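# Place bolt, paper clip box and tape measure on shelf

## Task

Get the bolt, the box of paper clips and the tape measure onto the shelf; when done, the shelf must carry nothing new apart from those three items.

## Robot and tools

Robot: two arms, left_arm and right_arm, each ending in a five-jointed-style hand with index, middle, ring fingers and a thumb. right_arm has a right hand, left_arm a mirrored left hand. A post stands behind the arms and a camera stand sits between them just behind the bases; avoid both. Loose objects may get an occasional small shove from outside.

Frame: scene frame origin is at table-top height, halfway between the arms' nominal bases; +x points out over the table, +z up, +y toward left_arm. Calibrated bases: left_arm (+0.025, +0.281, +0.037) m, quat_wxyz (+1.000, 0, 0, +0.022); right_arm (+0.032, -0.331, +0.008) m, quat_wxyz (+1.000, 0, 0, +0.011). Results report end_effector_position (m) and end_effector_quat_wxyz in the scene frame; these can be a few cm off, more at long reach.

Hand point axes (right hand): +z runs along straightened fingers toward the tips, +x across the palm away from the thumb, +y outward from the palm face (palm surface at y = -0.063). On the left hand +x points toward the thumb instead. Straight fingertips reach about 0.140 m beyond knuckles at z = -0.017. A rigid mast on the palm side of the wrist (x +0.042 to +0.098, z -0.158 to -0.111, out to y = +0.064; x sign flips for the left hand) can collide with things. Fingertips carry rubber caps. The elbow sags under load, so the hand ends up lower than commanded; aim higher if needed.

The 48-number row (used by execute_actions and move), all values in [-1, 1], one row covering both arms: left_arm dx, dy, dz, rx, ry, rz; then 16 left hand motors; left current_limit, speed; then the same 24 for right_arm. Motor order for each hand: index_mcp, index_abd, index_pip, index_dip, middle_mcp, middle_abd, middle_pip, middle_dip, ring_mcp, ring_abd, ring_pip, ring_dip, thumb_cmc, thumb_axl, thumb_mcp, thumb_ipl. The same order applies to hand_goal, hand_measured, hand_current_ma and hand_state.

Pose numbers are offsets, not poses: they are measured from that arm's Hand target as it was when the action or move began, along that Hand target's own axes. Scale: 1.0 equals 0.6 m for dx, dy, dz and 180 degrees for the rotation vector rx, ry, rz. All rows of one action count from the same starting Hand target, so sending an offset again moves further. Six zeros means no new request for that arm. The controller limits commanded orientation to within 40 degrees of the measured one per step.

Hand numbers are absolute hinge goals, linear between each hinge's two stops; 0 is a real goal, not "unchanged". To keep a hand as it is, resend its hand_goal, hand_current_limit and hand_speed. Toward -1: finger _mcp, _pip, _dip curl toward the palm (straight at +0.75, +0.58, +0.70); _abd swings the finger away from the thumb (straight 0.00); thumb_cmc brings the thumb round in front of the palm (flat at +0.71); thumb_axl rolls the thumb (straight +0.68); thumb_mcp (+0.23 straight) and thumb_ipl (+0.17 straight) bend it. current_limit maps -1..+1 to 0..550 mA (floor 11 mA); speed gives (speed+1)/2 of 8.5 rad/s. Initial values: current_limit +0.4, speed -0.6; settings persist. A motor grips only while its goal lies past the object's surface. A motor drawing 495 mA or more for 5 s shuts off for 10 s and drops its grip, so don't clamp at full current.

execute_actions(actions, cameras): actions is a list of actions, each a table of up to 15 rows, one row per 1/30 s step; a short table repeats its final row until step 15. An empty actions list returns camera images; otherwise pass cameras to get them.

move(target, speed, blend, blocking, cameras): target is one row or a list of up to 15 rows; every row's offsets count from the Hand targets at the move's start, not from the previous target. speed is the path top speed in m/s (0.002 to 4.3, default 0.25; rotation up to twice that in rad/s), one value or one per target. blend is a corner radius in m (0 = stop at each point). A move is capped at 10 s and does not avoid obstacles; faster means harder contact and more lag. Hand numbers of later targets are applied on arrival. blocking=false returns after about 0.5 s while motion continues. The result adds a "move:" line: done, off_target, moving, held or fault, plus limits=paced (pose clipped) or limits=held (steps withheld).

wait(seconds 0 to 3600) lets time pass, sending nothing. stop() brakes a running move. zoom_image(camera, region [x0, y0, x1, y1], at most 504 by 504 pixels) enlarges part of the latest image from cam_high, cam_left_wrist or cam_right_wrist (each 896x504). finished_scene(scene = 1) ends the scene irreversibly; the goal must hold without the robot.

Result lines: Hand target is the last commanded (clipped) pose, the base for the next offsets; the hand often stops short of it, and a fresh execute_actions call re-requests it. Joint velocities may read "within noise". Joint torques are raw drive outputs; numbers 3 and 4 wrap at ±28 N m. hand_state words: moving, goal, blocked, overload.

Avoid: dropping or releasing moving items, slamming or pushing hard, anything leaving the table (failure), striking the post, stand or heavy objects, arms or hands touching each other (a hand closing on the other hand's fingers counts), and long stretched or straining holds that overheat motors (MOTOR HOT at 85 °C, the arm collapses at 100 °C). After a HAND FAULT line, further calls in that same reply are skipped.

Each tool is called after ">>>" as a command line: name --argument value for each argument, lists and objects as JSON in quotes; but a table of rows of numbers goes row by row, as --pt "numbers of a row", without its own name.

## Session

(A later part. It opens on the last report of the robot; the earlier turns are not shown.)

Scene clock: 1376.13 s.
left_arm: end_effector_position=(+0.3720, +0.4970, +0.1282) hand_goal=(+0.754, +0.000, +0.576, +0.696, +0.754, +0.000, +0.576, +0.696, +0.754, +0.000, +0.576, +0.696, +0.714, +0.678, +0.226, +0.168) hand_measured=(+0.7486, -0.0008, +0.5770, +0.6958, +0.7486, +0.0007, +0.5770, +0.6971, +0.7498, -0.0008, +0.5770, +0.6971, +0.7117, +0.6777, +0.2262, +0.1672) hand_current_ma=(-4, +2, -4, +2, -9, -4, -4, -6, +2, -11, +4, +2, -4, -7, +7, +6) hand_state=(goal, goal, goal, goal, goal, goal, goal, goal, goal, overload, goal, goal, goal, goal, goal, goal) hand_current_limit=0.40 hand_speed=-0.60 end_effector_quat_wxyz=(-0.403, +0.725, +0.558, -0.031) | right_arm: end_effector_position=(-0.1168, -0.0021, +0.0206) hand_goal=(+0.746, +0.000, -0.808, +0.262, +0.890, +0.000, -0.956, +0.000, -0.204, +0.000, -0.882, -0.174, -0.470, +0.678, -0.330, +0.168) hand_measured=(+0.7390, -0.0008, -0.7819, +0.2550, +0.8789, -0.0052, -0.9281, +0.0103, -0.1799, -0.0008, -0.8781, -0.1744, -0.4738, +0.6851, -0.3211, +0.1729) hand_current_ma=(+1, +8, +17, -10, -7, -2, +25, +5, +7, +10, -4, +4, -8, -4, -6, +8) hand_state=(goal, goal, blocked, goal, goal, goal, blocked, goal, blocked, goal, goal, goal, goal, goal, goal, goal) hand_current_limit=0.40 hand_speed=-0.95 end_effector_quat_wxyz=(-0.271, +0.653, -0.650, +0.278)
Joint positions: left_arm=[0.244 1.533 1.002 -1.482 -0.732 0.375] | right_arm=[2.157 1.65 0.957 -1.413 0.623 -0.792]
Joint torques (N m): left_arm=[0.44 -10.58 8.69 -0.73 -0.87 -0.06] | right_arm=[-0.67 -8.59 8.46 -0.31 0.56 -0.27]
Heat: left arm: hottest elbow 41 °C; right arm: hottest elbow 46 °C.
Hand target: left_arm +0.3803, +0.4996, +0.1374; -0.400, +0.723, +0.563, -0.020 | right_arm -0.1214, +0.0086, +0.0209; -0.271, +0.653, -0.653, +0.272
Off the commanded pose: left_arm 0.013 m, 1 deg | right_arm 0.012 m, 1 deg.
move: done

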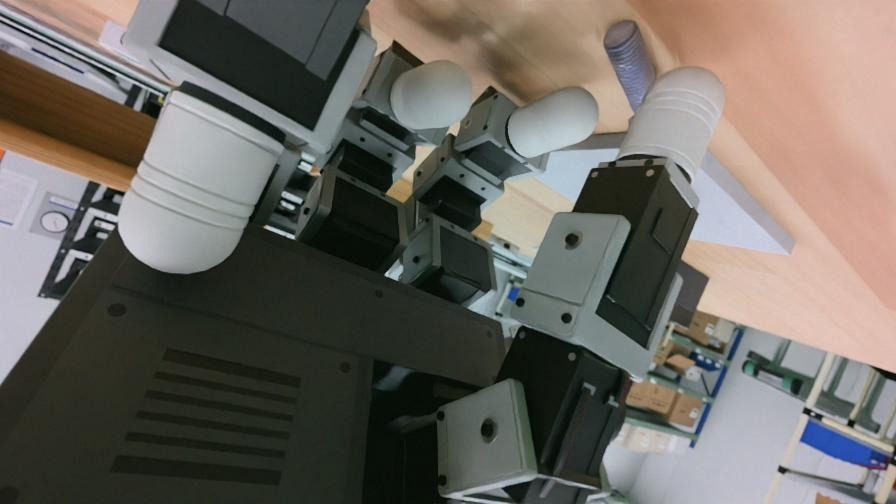

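>>> move --pt "0 0 0 0 0 0 0.754 0 0.576 0.696 0.754 0 0.576 0.696 0.754 0 0.576 0.696 0.714 0.678 0.226 0.168 0.4 -0.6 0 0 0 0 0 0 0.745 0 -0.809 0.261 0.89 0 -0.956 0.0 -0.205 0 -0.883 -0.174 -0.471 0.678 -0.38 0.168 0.4 -0.95" --speed 0.03 --cameras '["cam_right_wrist"]'

>>> zoom_image --camera "cam_right_wrist" --region '[500, 0, 896, 180]'

Scene clock: 1379.70 s.
left_arm: end_effector_position=(+0.3720, +0.4970, +0.1282) hand_goal=(+0.754, +0.000, +0.576, +0.696, +0.754, +0.000, +0.576, +0.696, +0.754, +0.000, +0.576, +0.696, +0.714, +0.678, +0.226, +0.168) hand_measured=(+0.7498, +0.0007, +0.5757, +0.6958, +0.7486, +0.0007, +0.5770, +0.6958, +0.7486, -0.0008, +0.5770, +0.6958, +0.7117, +0.6767, +0.2252, +0.1672) hand_current_ma=(-7, +10, -5, -3, -13, -9, +3, -5, +1, -4, +5, -4, -11, -6, +6, +11) hand_state=(goal, goal, goal, goal, goal, goal, goal, goal, goal, overload, goal, goal, goal, goal, goal, goal) hand_current_limit=0.40 hand_speed=-0.60 end_effector_quat_wxyz=(-0.403, +0.725, +0.558, -0.031) | right_arm: end_effector_position=(-0.1168, -0.0021, +0.0206) hand_goal=(+0.746, +0.000, -0.808, +0.262, +0.890, +0.000, -0.956, +0.000, -0.204, +0.000, -0.882, -0.174, -0.470, +0.678, -0.380, +0.168) hand_measured=(+0.7390, +0.0007, -0.7819, +0.2562, +0.8789, -0.0037, -0.9281, +0.0103, -0.1799, -0.0008, -0.8781, -0.1744, -0.4738, +0.6851, -0.3686, +0.1729) hand_current_ma=(+1, -3, +16, -10, -8, -1, +29, -4, +10, +8, +1, -7, -7, -8, +2, +3) hand_state=(goal, goal, blocked, goal, goal, goal, blocked, goal, blocked, goal, goal, goal, goal, goal, goal, goal) hand_current_limit=0.40 hand_speed=-0.95 end_effector_quat_wxyz=(-0.271, +0.653, -0.650, +0.278)
Joint positions: left_arm=[0.244 1.533 1.002 -1.482 -0.732 0.375] | right_arm=[2.157 1.65 0.957 -1.413 0.623 -0.792]
Joint torques (N m): left_arm=[0.44 -10.64 8.69 -0.7 -0.87 -0.06] | right_arm=[-0.97 -8.59 8.42 -0.34 0.56 -0.25]
Heat: left arm: hottest elbow 41 °C; right arm: hottest elbow 45 °C.
Hand target: left_arm +0.3803, +0.4996, +0.1374; -0.400, +0.723, +0.563, -0.020 | right_arm -0.1214, +0.0086, +0.0209; -0.271, +0.653, -0.653, +0.272
Off the commanded pose: left_arm 0.013 m, 1 deg | right_arm 0.012 m, 1 deg.
move: done

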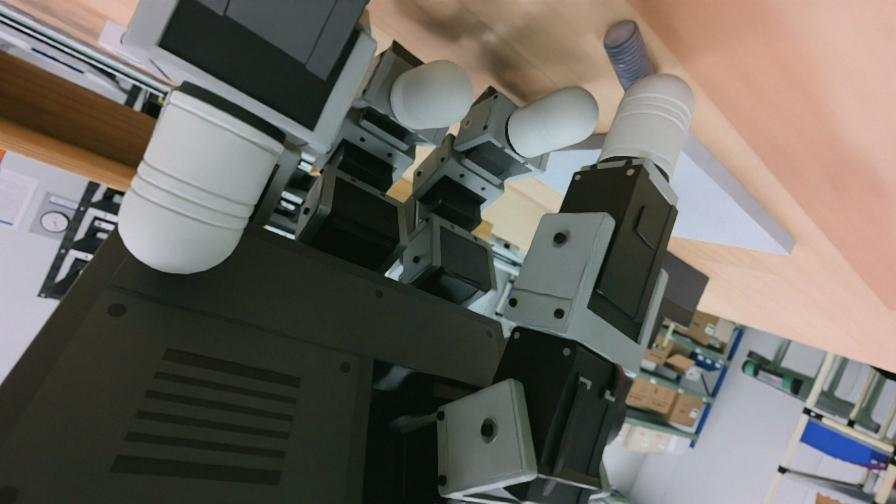

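Scaled by 1.273 from the camera's image (finer frame: 1280x720).

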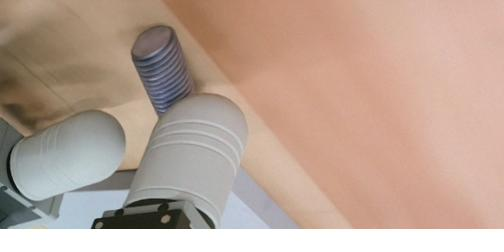

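>>> wait --seconds 0 --cameras '["cam_high"]'

>>> zoom_image --camera "cam_high" --region '[250, 210, 350, 280]'

Scene clock: 1395.03 s.
left_arm: end_effector_position=(+0.3720, +0.4970, +0.1282) hand_goal=(+0.754, +0.000, +0.576, +0.696, +0.754, +0.000, +0.576, +0.696, +0.754, +0.000, +0.576, +0.696, +0.714, +0.678, +0.226, +0.168) hand_measured=(+0.7486, +0.0007, +0.5770, +0.6958, +0.7486, +0.0007, +0.5770, +0.6971, +0.7498, -0.0008, +0.5770, +0.6958, +0.7104, +0.6767, +0.2252, +0.1672) hand_current_ma=(-11, +5, -12, -2, -7, -11, +2, -6, -3, +3, +3, -1, -8, -1, +18, +8) hand_state=(goal, goal, goal, goal, goal, goal, goal, goal, goal, overload, goal, goal, goal, goal, goal, goal) hand_current_limit=0.40 hand_speed=-0.60 end_effector_quat_wxyz=(-0.403, +0.725, +0.558, -0.031) | right_arm: end_effector_position=(-0.1168, -0.0021, +0.0206) hand_goal=(+0.746, +0.000, -0.808, +0.262, +0.890, +0.000, -0.956, +0.000, -0.204, +0.000, -0.882, -0.174, -0.470, +0.678, -0.380, +0.168) hand_measured=(+0.7378, -0.0008, -0.7819, +0.2550, +0.8789, -0.0052, -0.9281, +0.0103, -0.1799, -0.0008, -0.8781, -0.1744, -0.4726, +0.6851, -0.3686, +0.1729) hand_current_ma=(+0, +3, +18, -2, -7, -4, +23, -2, +3, +3, +2, -6, -13, -1, +2, +12) hand_state=(goal, goal, blocked, goal, goal, goal, blocked, goal, blocked, goal, goal, goal, goal, goal, goal, goal) hand_current_limit=0.40 hand_speed=-0.95 end_effector_quat_wxyz=(-0.271, +0.653, -0.650, +0.278)
Joint positions: left_arm=[0.244 1.533 1.002 -1.482 -0.732 0.375] | right_arm=[2.157 1.65 0.957 -1.413 0.623 -0.792]
Joint torques (N m): left_arm=[0.44 -10.58 8.68 -0.73 -0.87 -0.06] | right_arm=[-0.85 -8.7 8.42 -0.31 0.56 -0.26]
Heat: left arm: hottest elbow 41 °C; right arm: hottest elbow 45 °C.
Hand target: left_arm +0.3803, +0.4996, +0.1374; -0.400, +0.723, +0.563, -0.020 | right_arm -0.1214, +0.0086, +0.0209; -0.271, +0.653, -0.653, +0.272
Off the commanded pose: left_arm 0.013 m, 1 deg | right_arm 0.012 m, 1 deg.

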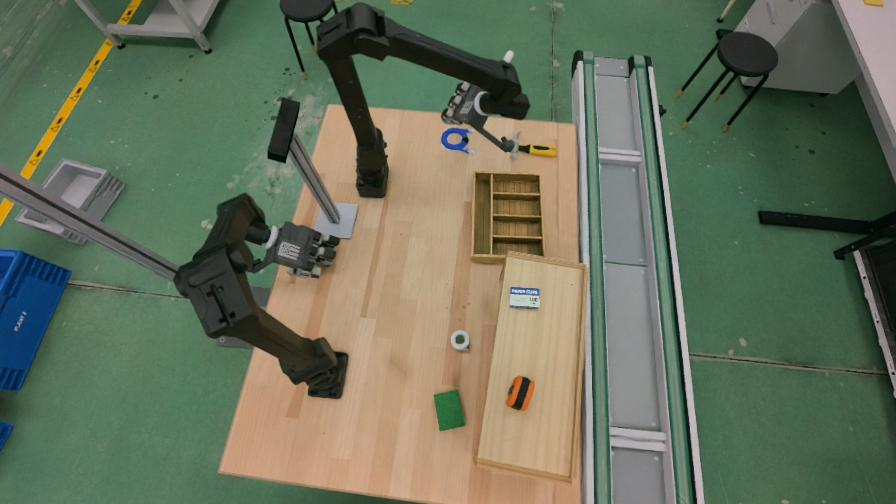

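Scaled by 5.040 from the camera's image (finer frame: 1280x720).

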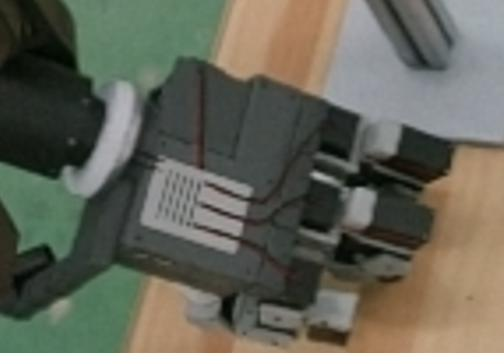

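>>> move --pt "0 0 0 0 0 0 0.754 0 0.576 0.696 0.754 0 0.576 0.696 0.754 0 0.576 0.696 0.714 0.678 0.226 0.168 0.4 -0.6 0 0 0 0 0 0 0.745 0 -0.809 0.261 0.89 0 -0.956 0.0 -0.205 0 -0.883 -0.174 -0.471 0.678 -0.25 0.168 0.4 -0.9" --pt "0 0 0 0 0 0 0.754 0 0.576 0.696 0.754 0 0.576 0.696 0.754 0 0.576 0.696 0.714 0.678 0.226 0.168 0.4 -0.6 0 0.0065 0.0065 0 0 0 0.745 0 -0.809 0.261 0.89 0 -0.956 0.0 -0.205 0 -0.883 -0.174 -0.471 0.678 -0.25 0.168 0.4 -0.9" --speed 0.03 --cameras '["cam_right_wrist"]'

>>> zoom_image --camera "cam_right_wrist" --region '[500, 0, 896, 180]'

Scene clock: 1401.20 s.
left_arm: end_effector_position=(+0.3720, +0.4970, +0.1282) hand_goal=(+0.754, +0.000, +0.576, +0.696, +0.754, +0.000, +0.576, +0.696, +0.754, +0.000, +0.576, +0.696, +0.714, +0.678, +0.226, +0.168) hand_measured=(+0.7486, -0.0008, +0.5770, +0.6958, +0.7486, +0.0007, +0.5770, +0.6958, +0.7498, -0.0008, +0.5770, +0.6971, +0.7117, +0.6777, +0.2262, +0.1672) hand_current_ma=(-4, +0, -10, +0, -6, -7, -2, -8, -5, -9, -1, +1, -6, -3, +10, +7) hand_state=(goal, goal, goal, goal, goal, goal, goal, goal, goal, overload, goal, goal, goal, goal, goal, goal) hand_current_limit=0.40 hand_speed=-0.60 end_effector_quat_wxyz=(-0.403, +0.725, +0.558, -0.031) | right_arm: end_effector_position=(-0.1177, -0.0006, +0.0181) hand_goal=(+0.746, +0.000, -0.808, +0.262, +0.890, +0.000, -0.956, +0.000, -0.204, +0.000, -0.882, -0.174, -0.470, +0.678, -0.250, +0.168) hand_measured=(+0.7438, -0.0052, -0.7960, +0.2562, +0.8789, -0.0052, -0.9281, +0.0103, -0.1799, -0.0008, -0.8781, -0.1744, -0.4738, +0.6841, -0.2558, +0.1729) hand_current_ma=(+3, +3, +9, -9, -7, -4, +19, +1, +12, +9, +6, +0, -11, -10, -4, +3) hand_state=(goal, goal, goal, goal, goal, goal, blocked, goal, blocked, goal, goal, goal, goal, goal, goal, goal) hand_current_limit=0.40 hand_speed=-0.90 end_effector_quat_wxyz=(-0.272, +0.653, -0.651, +0.276)
Joint positions: left_arm=[0.244 1.533 1.002 -1.482 -0.732 0.375] | right_arm=[2.157 1.656 0.957 -1.403 0.624 -0.792]
Joint torques (N m): left_arm=[0.38 -10.64 8.7 -0.73 -0.87 -0.06] | right_arm=[-0.97 -8.76 7.92 -0.08 0.51 -0.27]
Heat: left arm: hottest elbow 41 °C; right arm: hottest elbow 45 °C.
Hand target: left_arm +0.3803, +0.4996, +0.1374; -0.400, +0.723, +0.563, -0.020 | right_arm -0.1214, +0.0086, +0.0154; -0.271, +0.653, -0.653, +0.272
Off the commanded pose: left_arm 0.013 m, 1 deg | right_arm 0.010 m, 1 deg.
move: done

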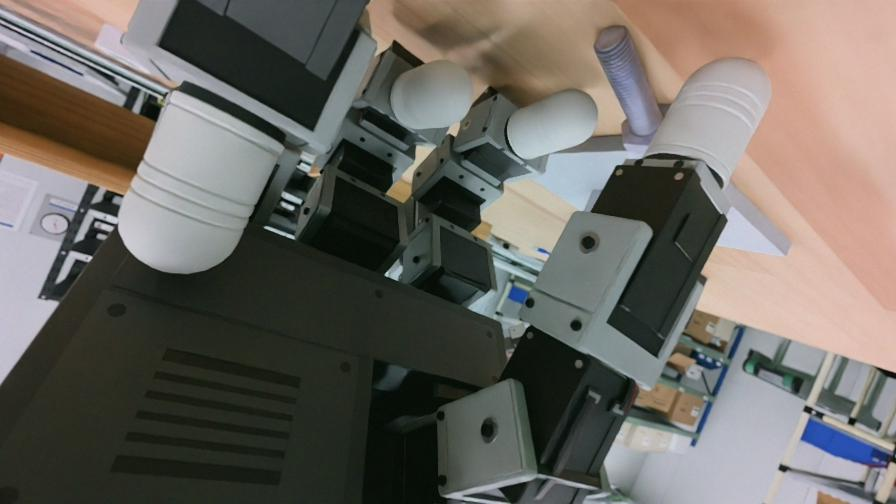

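Scaled by 1.273 from the camera's image (finer frame: 1280x720).

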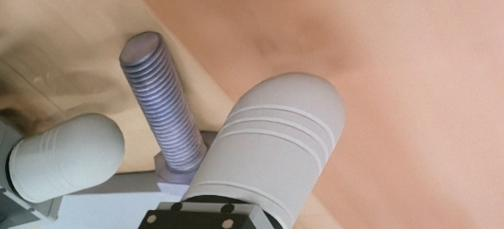

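>>> move --pt "0 0 0 0 0 0 0.754 0 0.576 0.696 0.754 0 0.576 0.696 0.754 0 0.576 0.696 0.714 0.678 0.226 0.168 0.4 -0.6 0 0 0 0 0 0 0.745 0 -0.809 0.261 0.89 0 -0.956 0.0 -0.205 0 -0.883 -0.174 -0.471 0.678 -0.40 0.168 0.4 -0.93" --speed 0.03 --cameras '["cam_right_wrist"]'

>>> zoom_image --camera "cam_right_wrist" --region '[500, 0, 896, 180]'

Scene clock: 1419.33 s.
left_arm: end_effector_position=(+0.3720, +0.4970, +0.1282) hand_goal=(+0.754, +0.000, +0.576, +0.696, +0.754, +0.000, +0.576, +0.696, +0.754, +0.000, +0.576, +0.696, +0.714, +0.678, +0.226, +0.168) hand_measured=(+0.7486, -0.0008, +0.5770, +0.6958, +0.7486, +0.0007, +0.5770, +0.6958, +0.7486, -0.0008, +0.5770, +0.6945, +0.7104, +0.6767, +0.2262, +0.1681) hand_current_ma=(-5, +10, -7, +2, -18, -5, -4, -6, -7, -5, +6, +0, -12, +7, +13, +11) hand_state=(goal, goal, goal, goal, goal, goal, goal, goal, goal, overload, goal, goal, goal, goal, goal, goal) hand_current_limit=0.40 hand_speed=-0.60 end_effector_quat_wxyz=(-0.403, +0.725, +0.558, -0.031) | right_arm: end_effector_position=(-0.1177, -0.0006, +0.0181) hand_goal=(+0.746, +0.000, -0.808, +0.262, +0.890, +0.000, -0.956, +0.000, -0.204, +0.000, -0.882, -0.174, -0.470, +0.678, -0.400, +0.168) hand_measured=(+0.7450, -0.0052, -0.7960, +0.2562, +0.8789, -0.0052, -0.9281, +0.0103, -0.1799, -0.0008, -0.8781, -0.1744, -0.4738, +0.6851, -0.3854, +0.1748) hand_current_ma=(+7, +5, +12, -11, -7, -1, +22, +1, +5, +7, +3, -1, -13, -10, +6, +14) hand_state=(goal, goal, goal, goal, goal, goal, blocked, goal, blocked, goal, goal, goal, goal, goal, goal, goal) hand_current_limit=0.40 hand_speed=-0.93 end_effector_quat_wxyz=(-0.272, +0.653, -0.651, +0.276)
Joint positions: left_arm=[0.244 1.533 1.002 -1.482 -0.732 0.375] | right_arm=[2.157 1.656 0.957 -1.403 0.624 -0.792]
Joint torques (N m): left_arm=[0.38 -10.64 8.66 -0.73 -0.86 -0.06] | right_arm=[-0.85 -8.47 7.92 -0.13 0.52 -0.25]
Heat: left arm: hottest elbow 41 °C; right arm: hottest elbow 45 °C.
Hand target: left_arm +0.3803, +0.4996, +0.1374; -0.400, +0.723, +0.563, -0.020 | right_arm -0.1214, +0.0086, +0.0154; -0.271, +0.653, -0.653, +0.272
Off the commanded pose: left_arm 0.013 m, 1 deg | right_arm 0.010 m, 1 deg.
move: done

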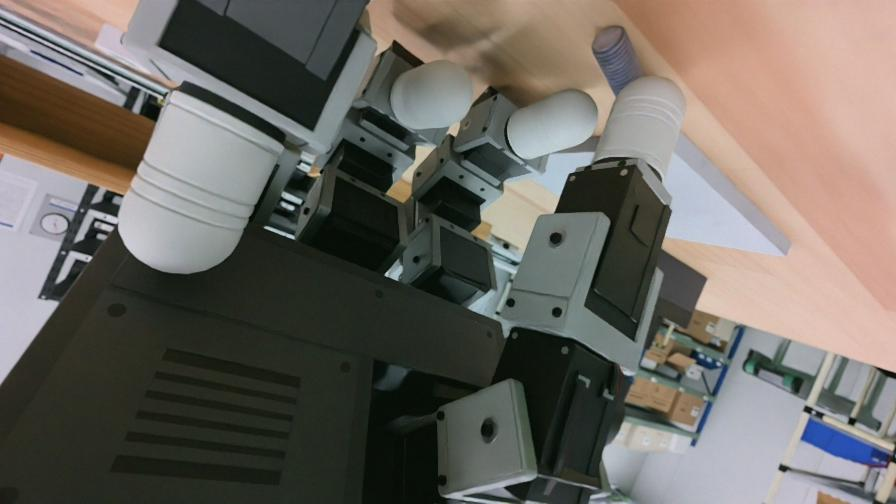

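Scaled by 1.273 from the camera's image (finer frame: 1280x720).

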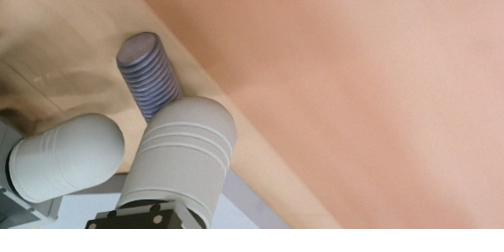

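>>> move --pt "0 0 0 0 0 0 0.754 0 0.576 0.696 0.754 0 0.576 0.696 0.754 0 0.576 0.696 0.714 0.678 0.226 0.168 0.4 -0.6 0 0 0 0 0 0 0.745 0 -0.809 0.261 0.89 0 -0.956 0.0 -0.205 0 -0.883 -0.174 -0.471 0.678 -0.44 0.168 0.4 -0.93" --speed 0.03 --cameras '["cam_right_wrist"]'

>>> zoom_image --camera "cam_right_wrist" --region '[500, 0, 896, 180]'

Scene clock: 1424.07 s.
left_arm: end_effector_position=(+0.3720, +0.4970, +0.1282) hand_goal=(+0.754, +0.000, +0.576, +0.696, +0.754, +0.000, +0.576, +0.696, +0.754, +0.000, +0.576, +0.696, +0.714, +0.678, +0.226, +0.168) hand_measured=(+0.7498, +0.0007, +0.5757, +0.6958, +0.7486, -0.0008, +0.5770, +0.6958, +0.7498, +0.0007, +0.5757, +0.6958, +0.7117, +0.6767, +0.2252, +0.1681) hand_current_ma=(-15, +4, -5, +0, -7, -7, -2, -1, -6, -7, +1, -9, -3, -2, +7, +12) hand_state=(goal, goal, goal, goal, goal, goal, goal, goal, goal, overload, goal, goal, goal, goal, goal, goal) hand_current_limit=0.40 hand_speed=-0.60 end_effector_quat_wxyz=(-0.403, +0.725, +0.558, -0.031) | right_arm: end_effector_position=(-0.1177, -0.0006, +0.0181) hand_goal=(+0.746, +0.000, -0.808, +0.262, +0.890, +0.000, -0.956, +0.000, -0.204, +0.000, -0.882, -0.174, -0.470, +0.678, -0.440, +0.168) hand_measured=(+0.7438, -0.0052, -0.7960, +0.2562, +0.8789, -0.0052, -0.9281, +0.0103, -0.1799, -0.0008, -0.8781, -0.1744, -0.4738, +0.6851, -0.4230, +0.1748) hand_current_ma=(+2, -3, +9, -6, -3, -5, +24, +3, +4, +3, +3, +1, -9, +2, +0, +9) hand_state=(goal, goal, goal, goal, goal, goal, blocked, goal, blocked, goal, goal, goal, goal, goal, goal, goal) hand_current_limit=0.40 hand_speed=-0.93 end_effector_quat_wxyz=(-0.272, +0.653, -0.651, +0.276)
Joint positions: left_arm=[0.244 1.533 1.002 -1.482 -0.732 0.375] | right_arm=[2.157 1.656 0.957 -1.403 0.624 -0.792]
Joint torques (N m): left_arm=[0.32 -10.58 8.68 -0.73 -0.87 -0.06] | right_arm=[-0.79 -8.47 7.95 -0.08 0.53 -0.26]
Heat: left arm: hottest elbow 41 °C; right arm: hottest elbow 45 °C.
Hand target: left_arm +0.3803, +0.4996, +0.1374; -0.400, +0.723, +0.563, -0.020 | right_arm -0.1214, +0.0086, +0.0154; -0.271, +0.653, -0.653, +0.272
Off the commanded pose: left_arm 0.013 m, 1 deg | right_arm 0.010 m, 1 deg.
move: done

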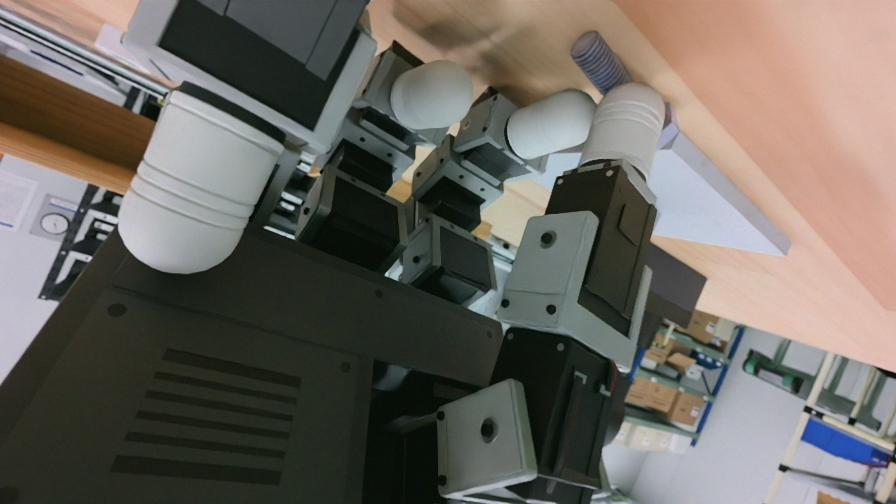

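Scaled by 1.273 from the camera's image (finer frame: 1280x720).

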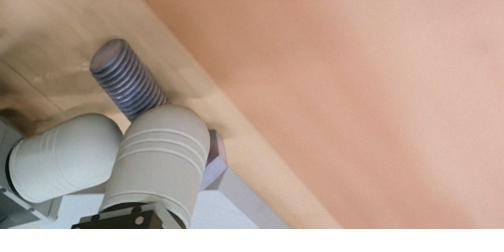

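>>> move --pt "0 0 0 0 0 0 0.754 0 0.576 0.696 0.754 0 0.576 0.696 0.754 0 0.576 0.696 0.714 0.678 0.226 0.168 0.4 -0.6 0 0 0 0 0 0 0.745 0 -0.809 0.261 0.89 0 -0.956 0.0 -0.205 0 -0.883 -0.174 -0.471 0.678 -0.475 0.168 0.4 -0.93" --speed 0.03 --cameras '["cam_right_wrist"]'

>>> zoom_image --camera "cam_right_wrist" --region '[500, 0, 896, 180]'

Scene clock: 1427.83 s.
left_arm: end_effector_position=(+0.3720, +0.4970, +0.1282) hand_goal=(+0.754, +0.000, +0.576, +0.696, +0.754, +0.000, +0.576, +0.696, +0.754, +0.000, +0.576, +0.696, +0.714, +0.678, +0.226, +0.168) hand_measured=(+0.7486, +0.0007, +0.5770, +0.6971, +0.7474, -0.0008, +0.5770, +0.6958, +0.7498, -0.0008, +0.5757, +0.6958, +0.7117, +0.6767, +0.2252, +0.1672) hand_current_ma=(-6, +5, -8, +1, -8, +5, +1, +4, -7, +6, +3, -6, +0, +0, +3, +4) hand_state=(goal, goal, goal, goal, goal, goal, goal, goal, goal, overload, goal, goal, goal, goal, goal, goal) hand_current_limit=0.40 hand_speed=-0.60 end_effector_quat_wxyz=(-0.403, +0.725, +0.558, -0.031) | right_arm: end_effector_position=(-0.1177, -0.0006, +0.0181) hand_goal=(+0.746, +0.000, -0.808, +0.262, +0.890, +0.000, -0.956, +0.000, -0.204, +0.000, -0.882, -0.174, -0.470, +0.678, -0.474, +0.168) hand_measured=(+0.7438, -0.0052, -0.7960, +0.2562, +0.8777, -0.0052, -0.9281, +0.0103, -0.1799, -0.0008, -0.8781, -0.1757, -0.4738, +0.6851, -0.4547, +0.1748) hand_current_ma=(+0, -7, +12, -7, -8, +3, +27, +1, +5, +15, +4, -3, -14, -3, +9, +1) hand_state=(goal, goal, goal, goal, goal, goal, blocked, goal, blocked, goal, goal, goal, goal, goal, goal, goal) hand_current_limit=0.40 hand_speed=-0.93 end_effector_quat_wxyz=(-0.272, +0.653, -0.651, +0.276)
Joint positions: left_arm=[0.244 1.533 1.002 -1.482 -0.732 0.375] | right_arm=[2.157 1.656 0.957 -1.403 0.624 -0.792]
Joint torques (N m): left_arm=[0.38 -10.58 8.68 -0.73 -0.87 -0.06] | right_arm=[-0.91 -8.53 7.94 -0.08 0.53 -0.26]
Heat: left arm: hottest elbow 41 °C; right arm: hottest elbow 45 °C.
Hand target: left_arm +0.3803, +0.4996, +0.1374; -0.400, +0.723, +0.563, -0.020 | right_arm -0.1214, +0.0086, +0.0154; -0.271, +0.653, -0.653, +0.272
Off the commanded pose: left_arm 0.013 m, 1 deg | right_arm 0.010 m, 1 deg.
move: done

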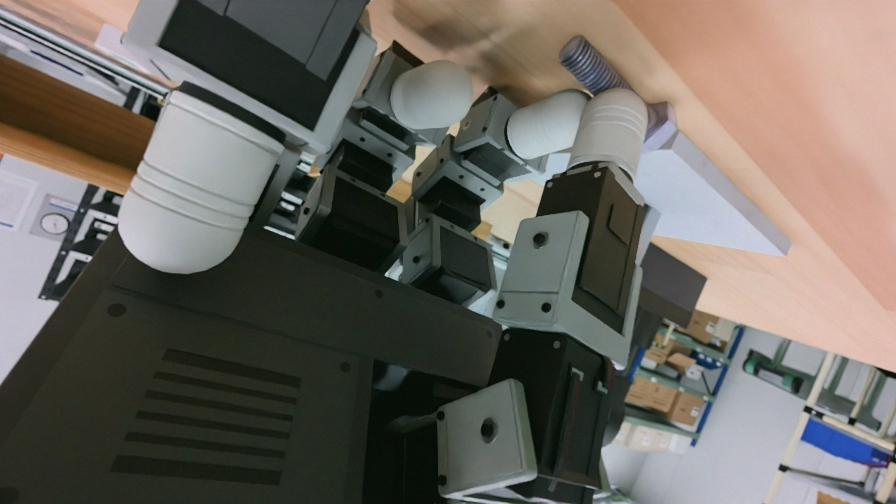

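Scaled by 1.273 from the camera's image (finer frame: 1280x720).

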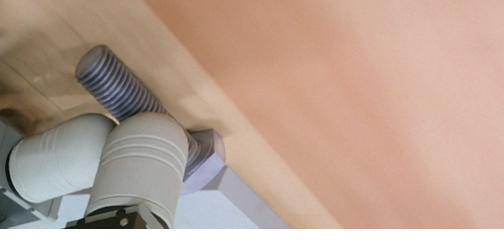

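>>> move --pt "0 0 0 0 0 0 0.754 0 0.576 0.696 0.754 0 0.576 0.696 0.754 0 0.576 0.696 0.714 0.678 0.226 0.168 0.4 -0.6 0 0 0 0 0 0 0.745 0 -0.809 0.261 0.89 0 -0.956 0.0 -0.205 0 -0.883 -0.174 -0.471 0.678 -0.52 0.168 0.4 -0.93" --speed 0.03 --cameras '["cam_right_wrist"]'

>>> zoom_image --camera "cam_right_wrist" --region '[500, 0, 896, 180]'

Scene clock: 1467.13 s.
left_arm: end_effector_position=(+0.3720, +0.4970, +0.1282) hand_goal=(+0.754, +0.000, +0.576, +0.696, +0.754, +0.000, +0.576, +0.696, +0.754, +0.000, +0.576, +0.696, +0.714, +0.678, +0.226, +0.168) hand_measured=(+0.7486, +0.0007, +0.5770, +0.6958, +0.7486, -0.0008, +0.5757, +0.6958, +0.7498, -0.0008, +0.5770, +0.6958, +0.7117, +0.6777, +0.2252, +0.1681) hand_current_ma=(-12, -3, -12, -1, -2, -4, +4, +2, -2, +0, +1, +7, -8, -4, +13, -1) hand_state=(goal, goal, goal, goal, goal, goal, goal, goal, goal, overload, goal, goal, goal, goal, goal, goal) hand_current_limit=0.40 hand_speed=-0.60 end_effector_quat_wxyz=(-0.403, +0.725, +0.558, -0.031) | right_arm: end_effector_position=(-0.1178, -0.0004, +0.0180) hand_goal=(+0.746, +0.000, -0.808, +0.262, +0.890, +0.000, -0.956, +0.000, -0.204, +0.000, -0.882, -0.174, -0.470, +0.678, -0.520, +0.168) hand_measured=(+0.7486, -0.0052, -0.7985, +0.2537, +0.8789, -0.0037, -0.9281, +0.0103, -0.1799, -0.0008, -0.8781, -0.1744, -0.4738, +0.6851, -0.4616, +0.1757) hand_current_ma=(+8, -4, +15, -7, -10, +0, +18, -2, +0, +15, +8, -6, -13, +0, +49, +9) hand_state=(goal, goal, goal, goal, goal, goal, blocked, goal, blocked, goal, goal, goal, goal, goal, blocked, goal) hand_current_limit=0.40 hand_speed=-0.93 end_effector_quat_wxyz=(-0.272, +0.653, -0.651, +0.276)
Joint positions: left_arm=[0.244 1.533 1.002 -1.482 -0.732 0.375] | right_arm=[2.157 1.656 0.957 -1.401 0.624 -0.792]
Joint torques (N m): left_arm=[0.38 -10.64 8.66 -0.73 -0.87 -0.06] | right_arm=[-0.91 -8.35 7.95 -0.14 0.52 -0.25]
Heat: left arm: hottest elbow 41 °C; right arm: hottest elbow 45 °C.
Hand target: left_arm +0.3803, +0.4996, +0.1374; -0.400, +0.723, +0.563, -0.020 | right_arm -0.1214, +0.0086, +0.0155; -0.271, +0.653, -0.653, +0.272
Off the commanded pose: left_arm 0.013 m, 1 deg | right_arm 0.010 m, 1 deg.
move: done

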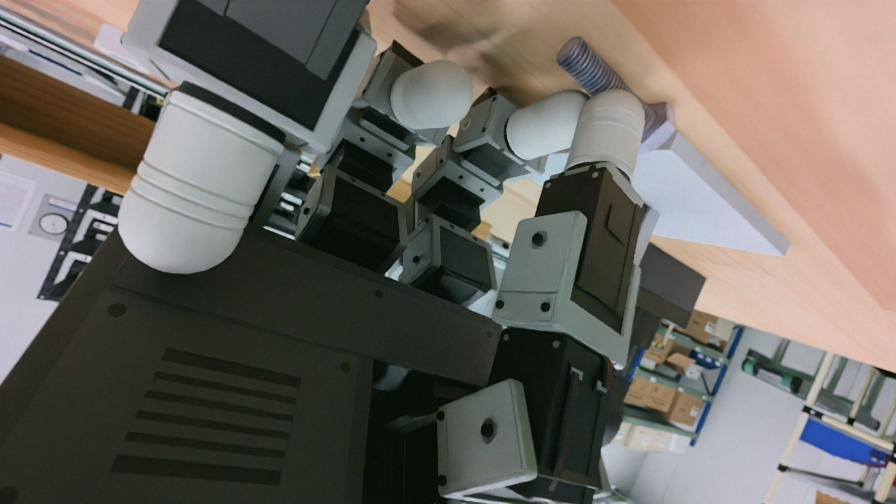

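Scaled by 1.273 from the camera's image (finer frame: 1280x720).

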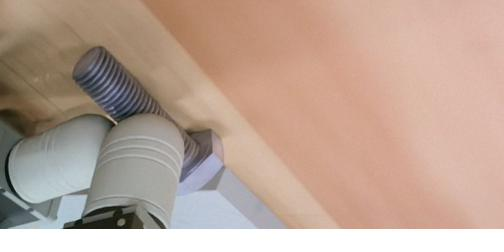

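>>> move --pt "0 0 0 0 0 0 0.754 0 0.576 0.696 0.754 0 0.576 0.696 0.754 0 0.576 0.696 0.714 0.678 0.226 0.168 0.4 -0.6 0 0 0 0 0 0 0.68 0 -0.78 0.25 0.89 0 -0.956 0.0 -0.205 0 -0.883 -0.174 -0.471 0.678 -0.56 0.168 0.4 -0.93" --speed 0.03 --cameras '["cam_right_wrist"]'

>>> zoom_image --camera "cam_right_wrist" --region '[500, 0, 896, 180]'

Scene clock: 1474.47 s.
left_arm: end_effector_position=(+0.3720, +0.4970, +0.1282) hand_goal=(+0.754, +0.000, +0.576, +0.696, +0.754, +0.000, +0.576, +0.696, +0.754, +0.000, +0.576, +0.696, +0.714, +0.678, +0.226, +0.168) hand_measured=(+0.7486, +0.0007, +0.5782, +0.6958, +0.7474, -0.0008, +0.5770, +0.6958, +0.7498, -0.0008, +0.5757, +0.6958, +0.7117, +0.6777, +0.2252, +0.1681) hand_current_ma=(-7, +3, +0, +0, -7, -9, +1, -2, -5, -2, +6, -1, -10, -1, +8, +8) hand_state=(goal, goal, goal, goal, goal, goal, goal, goal, goal, overload, goal, goal, goal, goal, goal, goal) hand_current_limit=0.40 hand_speed=-0.60 end_effector_quat_wxyz=(-0.403, +0.725, +0.558, -0.031) | right_arm: end_effector_position=(-0.1178, -0.0004, +0.0180) hand_goal=(+0.680, +0.000, -0.780, +0.250, +0.890, +0.000, -0.956, +0.000, -0.204, +0.000, -0.882, -0.174, -0.470, +0.678, -0.560, +0.168) hand_measured=(+0.7498, -0.0052, -0.7960, +0.2499, +0.8789, -0.0037, -0.9281, +0.0103, -0.1812, -0.0008, -0.8781, -0.1744, -0.4738, +0.6851, -0.4666, +0.1824) hand_current_ma=(+54, +0, -5, -6, -3, +1, +23, -1, +10, +11, +5, -6, -11, +2, +88, +11) hand_state=(blocked, goal, goal, goal, goal, goal, blocked, goal, blocked, goal, goal, goal, goal, goal, blocked, goal) hand_current_limit=0.40 hand_speed=-0.93 end_effector_quat_wxyz=(-0.272, +0.653, -0.651, +0.276)
Joint positions: left_arm=[0.244 1.533 1.002 -1.482 -0.732 0.375] | right_arm=[2.157 1.656 0.957 -1.401 0.624 -0.792]
Joint torques (N m): left_arm=[0.38 -10.64 8.7 -0.73 -0.87 -0.06] | right_arm=[-0.85 -8.29 7.99 -0.1 0.55 -0.25]
Heat: left arm: hottest elbow 41 °C; right arm: hottest elbow 45 °C.
Hand target: left_arm +0.3803, +0.4996, +0.1374; -0.400, +0.723, +0.563, -0.020 | right_arm -0.1214, +0.0086, +0.0155; -0.271, +0.653, -0.653, +0.272
Off the commanded pose: left_arm 0.013 m, 1 deg | right_arm 0.010 m, 1 deg.
move: done

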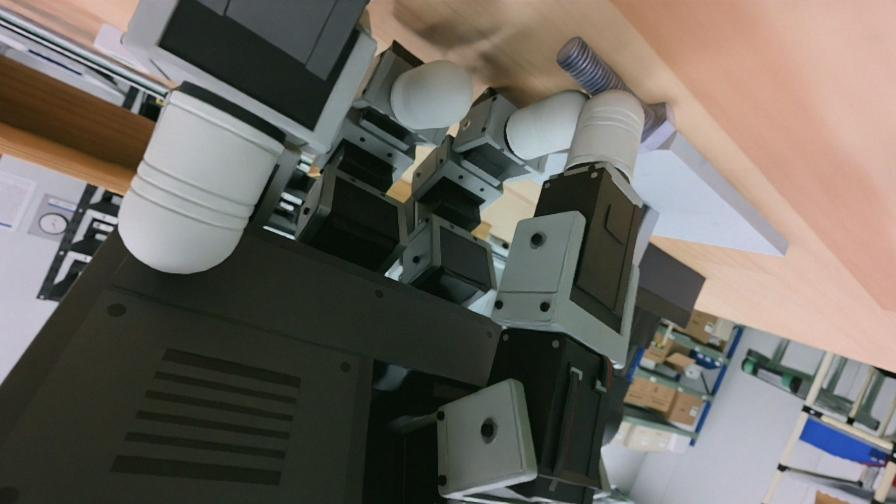

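Scaled by 1.273 from the camera's image (finer frame: 1280x720).

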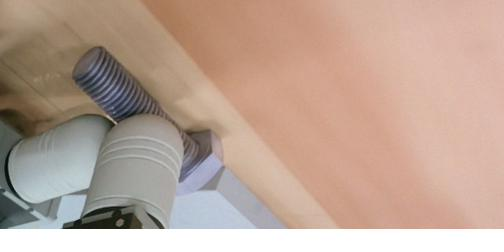

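>>> move --pt "0 0 0 0 0 0 0.754 0 0.576 0.696 0.754 0 0.576 0.696 0.754 0 0.576 0.696 0.714 0.678 0.226 0.168 0.4 -0.6 0 0 0 0 0 0 0.61 0 -0.77 0.24 0.89 0 -0.956 0.0 -0.205 0 -0.883 -0.174 -0.471 0.678 -0.63 0.168 0.4 -0.93" --speed 0.03

>>> move --pt "0 0 0 0 0 0 0.754 0 0.576 0.696 0.754 0 0.576 0.696 0.754 0 0.576 0.696 0.714 0.678 0.226 0.168 0.4 -0.6 0 -0.0236 -0.0236 0 0 0 0.61 0 -0.77 0.24 0.89 0 -0.956 0.0 -0.205 0 -0.883 -0.174 -0.471 0.678 -0.63 0.168 0.4 -0.93" --speed 0.03 --cameras '["cam_right_wrist"]'

>>> zoom_image --camera "cam_right_wrist" --region '[500, 0, 896, 180]'

Scene clock: 1480.13 s.
left_arm: end_effector_position=(+0.3720, +0.4970, +0.1282) hand_goal=(+0.754, +0.000, +0.576, +0.696, +0.754, +0.000, +0.576, +0.696, +0.754, +0.000, +0.576, +0.696, +0.714, +0.678, +0.226, +0.168) hand_measured=(+0.7498, +0.0007, +0.5757, +0.6958, +0.7486, -0.0008, +0.5770, +0.6958, +0.7498, -0.0008, +0.5757, +0.6958, +0.7104, +0.6767, +0.2252, +0.1672) hand_current_ma=(-11, +2, -5, -2, -5, +1, +3, -7, -2, -9, +7, +2, -4, +1, +12, +15) hand_state=(goal, goal, goal, goal, goal, goal, goal, goal, goal, overload, goal, goal, goal, goal, goal, goal) hand_current_limit=0.40 hand_speed=-0.60 end_effector_quat_wxyz=(-0.403, +0.725, +0.558, -0.031) | right_arm: end_effector_position=(-0.1178, -0.0003, +0.0180) hand_goal=(+0.610, +0.000, -0.770, +0.240, +0.890, +0.000, -0.956, +0.000, -0.204, +0.000, -0.882, -0.174, -0.470, +0.678, -0.630, +0.168) hand_measured=(+0.7462, -0.0081, -0.7908, +0.2448, +0.8789, -0.0052, -0.9281, +0.0103, -0.1812, -0.0008, -0.8781, -0.1744, -0.4726, +0.6851, -0.4755, +0.1986) hand_current_ma=(+131, +1, -1, -10, -7, +5, +24, +3, +0, +1, +2, -8, -2, -5, +180, +32) hand_state=(blocked, goal, blocked, goal, goal, goal, blocked, goal, blocked, goal, goal, goal, goal, goal, blocked, blocked) hand_current_limit=0.40 hand_speed=-0.93 end_effector_quat_wxyz=(-0.272, +0.653, -0.651, +0.276)
Joint positions: left_arm=[0.244 1.533 1.002 -1.482 -0.732 0.375] | right_arm=[2.157 1.656 0.957 -1.401 0.624 -0.792]
Joint torques (N m): left_arm=[0.38 -10.7 8.69 -0.72 -0.87 -0.06] | right_arm=[-0.79 -8.35 7.98 -0.09 0.54 -0.26]
Heat: left arm: hottest elbow 41 °C; right arm: hottest elbow 45 °C.
Hand target: left_arm +0.3803, +0.4996, +0.1374; -0.400, +0.723, +0.563, -0.020 | right_arm -0.1214, +0.0086, +0.0155; -0.271, +0.653, -0.653, +0.272
Off the commanded pose: left_arm 0.013 m, 1 deg | right_arm 0.010 m, 1 deg.
move: done

Scene clock: 1481.23 s.
left_arm: end_effector_position=(+0.3720, +0.4970, +0.1282) hand_goal=(+0.754, +0.000, +0.576, +0.696, +0.754, +0.000, +0.576, +0.696, +0.754, +0.000, +0.576, +0.696, +0.714, +0.678, +0.226, +0.168) hand_measured=(+0.7486, +0.0007, +0.5770, +0.6958, +0.7486, -0.0008, +0.5770, +0.6958, +0.7498, -0.0008, +0.5770, +0.6958, +0.7117, +0.6767, +0.2252, +0.1672) hand_current_ma=(-8, -1, -9, -3, -11, -2, +11, -10, +0, -6, +13, -7, -6, +3, +10, +7) hand_state=(goal, goal, goal, goal, goal, goal, goal, goal, goal, overload, goal, goal, goal, goal, goal, goal) hand_current_limit=0.40 hand_speed=-0.60 end_effector_quat_wxyz=(-0.403, +0.725, +0.558, -0.031) | right_arm: end_effector_position=(-0.1136, -0.0061, +0.0199) hand_goal=(+0.610, +0.000, -0.770, +0.240, +0.890, +0.000, -0.956, +0.000, -0.204, +0.000, -0.882, -0.174, -0.470, +0.678, -0.630, +0.168) hand_measured=(+0.7209, -0.0037, -0.7678, +0.2397, +0.8777, -0.0052, -0.9281, +0.0103, -0.1799, -0.0008, -0.8781, -0.1744, -0.4738, +0.6830, -0.4755, +0.2119) hand_current_ma=(+110, +2, +15, -9, -8, -1, +27, +2, +2, +8, +0, -5, -12, -4, +177, +45) hand_state=(blocked, goal, goal, goal, goal, goal, blocked, goal, blocked, goal, goal, goal, goal, goal, blocked, blocked) hand_current_limit=0.40 hand_speed=-0.93 end_effector_quat_wxyz=(-0.270, +0.654, -0.645, +0.289)
Joint positions: left_arm=[0.244 1.533 1.002 -1.482 -0.732 0.375] | right_arm=[2.157 1.656 0.957 -1.431 0.625 -0.792]
Joint torques (N m): left_arm=[0.38 -10.64 8.68 -0.73 -0.87 -0.06] | right_arm=[-0.85 -11.69 9.4 -1.13 0.46 -0.26]
Heat: left arm: hottest elbow 41 °C; right arm: hottest elbow 45 °C.
Hand target: left_arm +0.3803, +0.4996, +0.1374; -0.400, +0.723, +0.563, -0.020 | right_arm -0.1215, +0.0086, +0.0355; -0.271, +0.653, -0.653, +0.272
Off the commanded pose: left_arm 0.013 m, 1 deg | right_arm 0.023 m, 2 deg.
move: off_target (right_arm)

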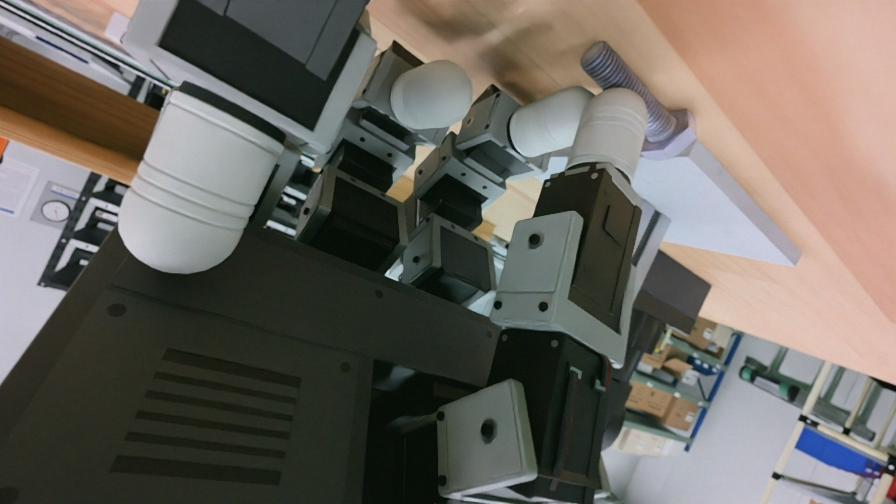

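Scaled by 1.273 from the camera's image (finer frame: 1280x720).

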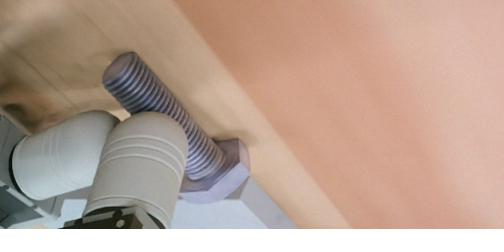

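>>> move --pt "0 0 0 0 0 0 0.754 0 0.576 0.696 0.754 0 0.576 0.696 0.754 0 0.576 0.696 0.714 0.678 0.226 0.168 0.4 -0.6 0 0.0165 0.0165 0 0 0 0.73 0 -0.78 0.24 0.89 0 -0.956 0.0 -0.205 0 -0.883 -0.174 -0.471 0.678 -0.44 0.168 0.4 -0.95" --speed 0.03

>>> move --pt "0 0 0 0 0 0 0.754 0 0.576 0.696 0.754 0 0.576 0.696 0.754 0 0.576 0.696 0.714 0.678 0.226 0.168 0.4 -0.6 0 0 0 0 0 0 0.76 0 -0.809 0.261 0.89 0 -0.956 0.0 -0.205 0 -0.883 -0.174 -0.471 0.678 -0.25 0.168 0.4 -0.9" --speed 0.03 --cameras '["cam_right_wrist"]'

>>> zoom_image --camera "cam_right_wrist" --region '[500, 0, 896, 180]'

Scene clock: 1489.87 s.
left_arm: end_effector_position=(+0.3720, +0.4970, +0.1282) hand_goal=(+0.754, +0.000, +0.576, +0.696, +0.754, +0.000, +0.576, +0.696, +0.754, +0.000, +0.576, +0.696, +0.714, +0.678, +0.226, +0.168) hand_measured=(+0.7486, -0.0008, +0.5770, +0.6958, +0.7486, +0.0007, +0.5770, +0.6958, +0.7486, +0.0007, +0.5757, +0.6958, +0.7117, +0.6777, +0.2262, +0.1681) hand_current_ma=(-10, +1, -12, +0, -10, -4, +1, -6, -6, -7, +6, -7, +2, -2, +7, +5) hand_state=(goal, goal, goal, goal, goal, goal, goal, goal, goal, overload, goal, goal, goal, goal, goal, goal) hand_current_limit=0.40 hand_speed=-0.60 end_effector_quat_wxyz=(-0.403, +0.725, +0.558, -0.031) | right_arm: end_effector_position=(-0.1157, -0.0030, +0.0189) hand_goal=(+0.730, +0.000, -0.780, +0.240, +0.890, +0.000, -0.956, +0.000, -0.204, +0.000, -0.882, -0.174, -0.470, +0.678, -0.440, +0.168) hand_measured=(+0.7281, -0.0037, -0.7703, +0.2371, +0.8789, -0.0037, -0.9281, +0.0103, -0.1799, -0.0008, -0.8781, -0.1744, -0.4738, +0.6841, -0.4765, +0.2119) hand_current_ma=(+4, +8, +5, -12, -9, +1, +19, -1, +0, +6, +3, -8, -8, -4, +22, +49) hand_state=(goal, goal, goal, goal, goal, goal, blocked, goal, blocked, goal, goal, goal, goal, goal, moving, blocked) hand_current_limit=0.40 hand_speed=-0.95 end_effector_quat_wxyz=(-0.271, +0.654, -0.648, +0.282)
Joint positions: left_arm=[0.244 1.533 1.002 -1.482 -0.732 0.375] | right_arm=[2.157 1.656 0.957 -1.416 0.625 -0.792]
Joint torques (N m): left_arm=[0.32 -10.58 8.68 -0.72 -0.87 -0.06] | right_arm=[-0.85 -9.35 8.36 -0.24 0.46 -0.27]
Heat: left arm: hottest elbow 41 °C; right arm: hottest elbow 45 °C.
Hand target: left_arm +0.3803, +0.4996, +0.1374; -0.400, +0.723, +0.563, -0.020 | right_arm -0.1214, +0.0086, +0.0215; -0.271, +0.653, -0.653, +0.272
Off the commanded pose: left_arm 0.013 m, 1 deg | right_arm 0.013 m, 1 deg.
move: off_target (right_arm)

Scene clock: 1491.07 s.
left_arm: end_effector_position=(+0.3720, +0.4970, +0.1282) hand_goal=(+0.754, +0.000, +0.576, +0.696, +0.754, +0.000, +0.576, +0.696, +0.754, +0.000, +0.576, +0.696, +0.714, +0.678, +0.226, +0.168) hand_measured=(+0.7486, -0.0008, +0.5770, +0.6958, +0.7486, +0.0007, +0.5770, +0.6958, +0.7498, +0.0007, +0.5770, +0.6958, +0.7117, +0.6767, +0.2252, +0.1681) hand_current_ma=(-7, +10, -6, +0, -6, -5, -1, -9, -5, -15, +2, +1, -7, +0, +7, +8) hand_state=(goal, goal, goal, goal, goal, goal, goal, goal, goal, overload, goal, goal, goal, goal, goal, goal) hand_current_limit=0.40 hand_speed=-0.60 end_effector_quat_wxyz=(-0.403, +0.725, +0.558, -0.031) | right_arm: end_effector_position=(-0.1159, -0.0027, +0.0188) hand_goal=(+0.760, +0.000, -0.808, +0.262, +0.890, +0.000, -0.956, +0.000, -0.204, +0.000, -0.882, -0.174, -0.470, +0.678, -0.250, +0.168) hand_measured=(+0.7354, -0.0037, -0.7832, +0.2511, +0.8777, -0.0037, -0.9281, +0.0103, -0.1799, -0.0008, -0.8781, -0.1744, -0.4726, +0.6841, -0.2558, +0.1776) hand_current_ma=(-15, -3, +16, -10, -6, +2, +23, -7, +5, +6, +6, -2, -4, +4, -6, +4) hand_state=(blocked, goal, blocked, goal, goal, goal, blocked, goal, blocked, goal, goal, goal, goal, goal, goal, goal) hand_current_limit=0.40 hand_speed=-0.90 end_effector_quat_wxyz=(-0.271, +0.654, -0.648, +0.281)
Joint positions: left_arm=[0.244 1.533 1.002 -1.482 -0.732 0.375] | right_arm=[2.157 1.656 0.957 -1.414 0.625 -0.792]
Joint torques (N m): left_arm=[0.32 -10.7 8.69 -0.73 -0.87 -0.06] | right_arm=[-0.91 -9.52 8.4 -0.32 0.46 -0.26]
Heat: left arm: hottest elbow 41 °C; right arm: hottest elbow 45 °C.
Hand target: left_arm +0.3803, +0.4996, +0.1374; -0.400, +0.723, +0.563, -0.020 | right_arm -0.1214, +0.0086, +0.0215; -0.271, +0.653, -0.653, +0.272
Off the commanded pose: left_arm 0.013 m, 1 deg | right_arm 0.013 m, 1 deg.
move: done

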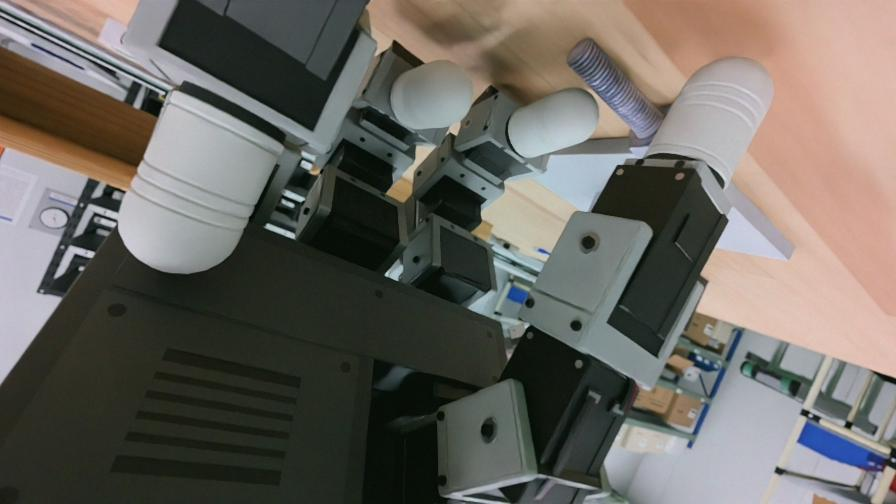

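Scaled by 1.273 from the camera's image (finer frame: 1280x720).

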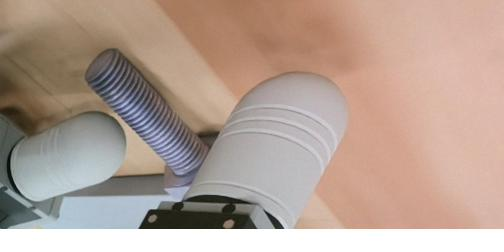

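>>> move --pt "0 0 0 0 0 0 0.754 0 0.576 0.696 0.754 0 0.576 0.696 0.754 0 0.576 0.696 0.714 0.678 0.226 0.168 0.4 -0.6 0 0.0105 0.0105 0 0 0 0.76 0 -0.809 0.261 0.89 0 -0.956 0.0 -0.205 0 -0.883 -0.174 -0.471 0.678 -0.25 0.168 0.4 -0.9" --speed 0.03 --cameras '["cam_right_wrist"]'

>>> zoom_image --camera "cam_right_wrist" --region '[500, 0, 896, 180]'

Scene clock: 1499.47 s.
left_arm: end_effector_position=(+0.3720, +0.4970, +0.1282) hand_goal=(+0.754, +0.000, +0.576, +0.696, +0.754, +0.000, +0.576, +0.696, +0.754, +0.000, +0.576, +0.696, +0.714, +0.678, +0.226, +0.168) hand_measured=(+0.7498, +0.0007, +0.5770, +0.6958, +0.7486, -0.0008, +0.5757, +0.6958, +0.7498, -0.0008, +0.5770, +0.6958, +0.7117, +0.6777, +0.2252, +0.1672) hand_current_ma=(-7, +3, -3, -1, +1, -7, +6, -1, -2, +0, +1, -1, -7, +6, +8, +15) hand_state=(goal, goal, goal, goal, goal, goal, goal, goal, goal, overload, goal, goal, goal, goal, goal, goal) hand_current_limit=0.40 hand_speed=-0.60 end_effector_quat_wxyz=(-0.403, +0.725, +0.558, -0.031) | right_arm: end_effector_position=(-0.1181, +0.0005, +0.0171) hand_goal=(+0.760, +0.000, -0.808, +0.262, +0.890, +0.000, -0.956, +0.000, -0.204, +0.000, -0.882, -0.174, -0.470, +0.678, -0.250, +0.168) hand_measured=(+0.7619, -0.0169, -0.8114, +0.2511, +0.8777, -0.0037, -0.9281, +0.0103, -0.1799, -0.0008, -0.8781, -0.1744, -0.4738, +0.6841, -0.2548, +0.1776) hand_current_ma=(+7, -7, +4, -5, -6, -1, +18, +0, +2, +1, +7, -1, -2, -6, -10, +3) hand_state=(goal, goal, goal, goal, goal, goal, blocked, goal, blocked, goal, goal, goal, goal, goal, goal, goal) hand_current_limit=0.40 hand_speed=-0.90 end_effector_quat_wxyz=(-0.273, +0.653, -0.651, +0.275)
Joint positions: left_arm=[0.244 1.533 1.002 -1.482 -0.732 0.375] | right_arm=[2.157 1.658 0.957 -1.397 0.625 -0.792]
Joint torques (N m): left_arm=[0.44 -10.58 8.69 -0.73 -0.87 -0.06] | right_arm=[-0.79 -8.18 7.73 0.03 0.46 -0.25]
Heat: left arm: hottest elbow 41 °C; right arm: hottest elbow 45 °C.
Hand target: left_arm +0.3803, +0.4996, +0.1374; -0.400, +0.723, +0.563, -0.020 | right_arm -0.1214, +0.0086, +0.0125; -0.271, +0.653, -0.653, +0.272
Off the commanded pose: left_arm 0.013 m, 1 deg | right_arm 0.010 m, 0 deg.
move: done

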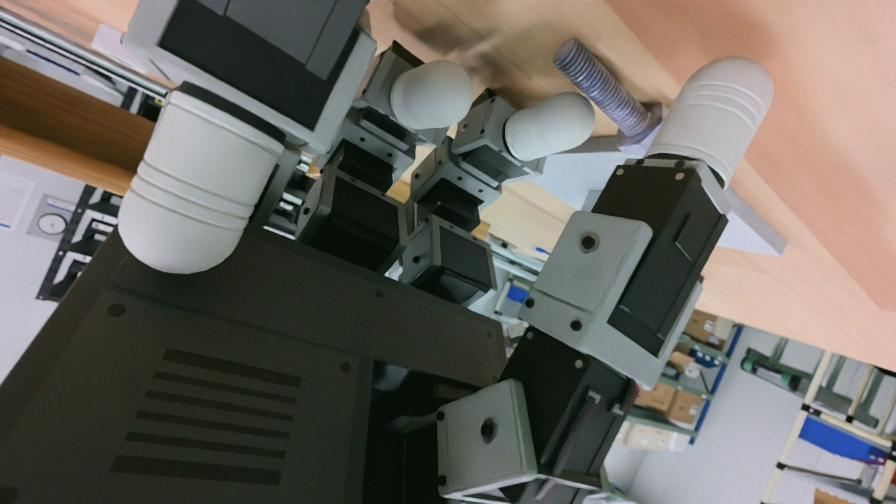

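Scaled by 1.273 from the camera's image (finer frame: 1280x720).

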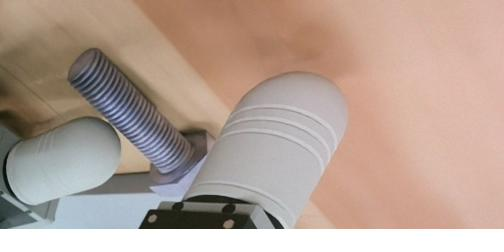

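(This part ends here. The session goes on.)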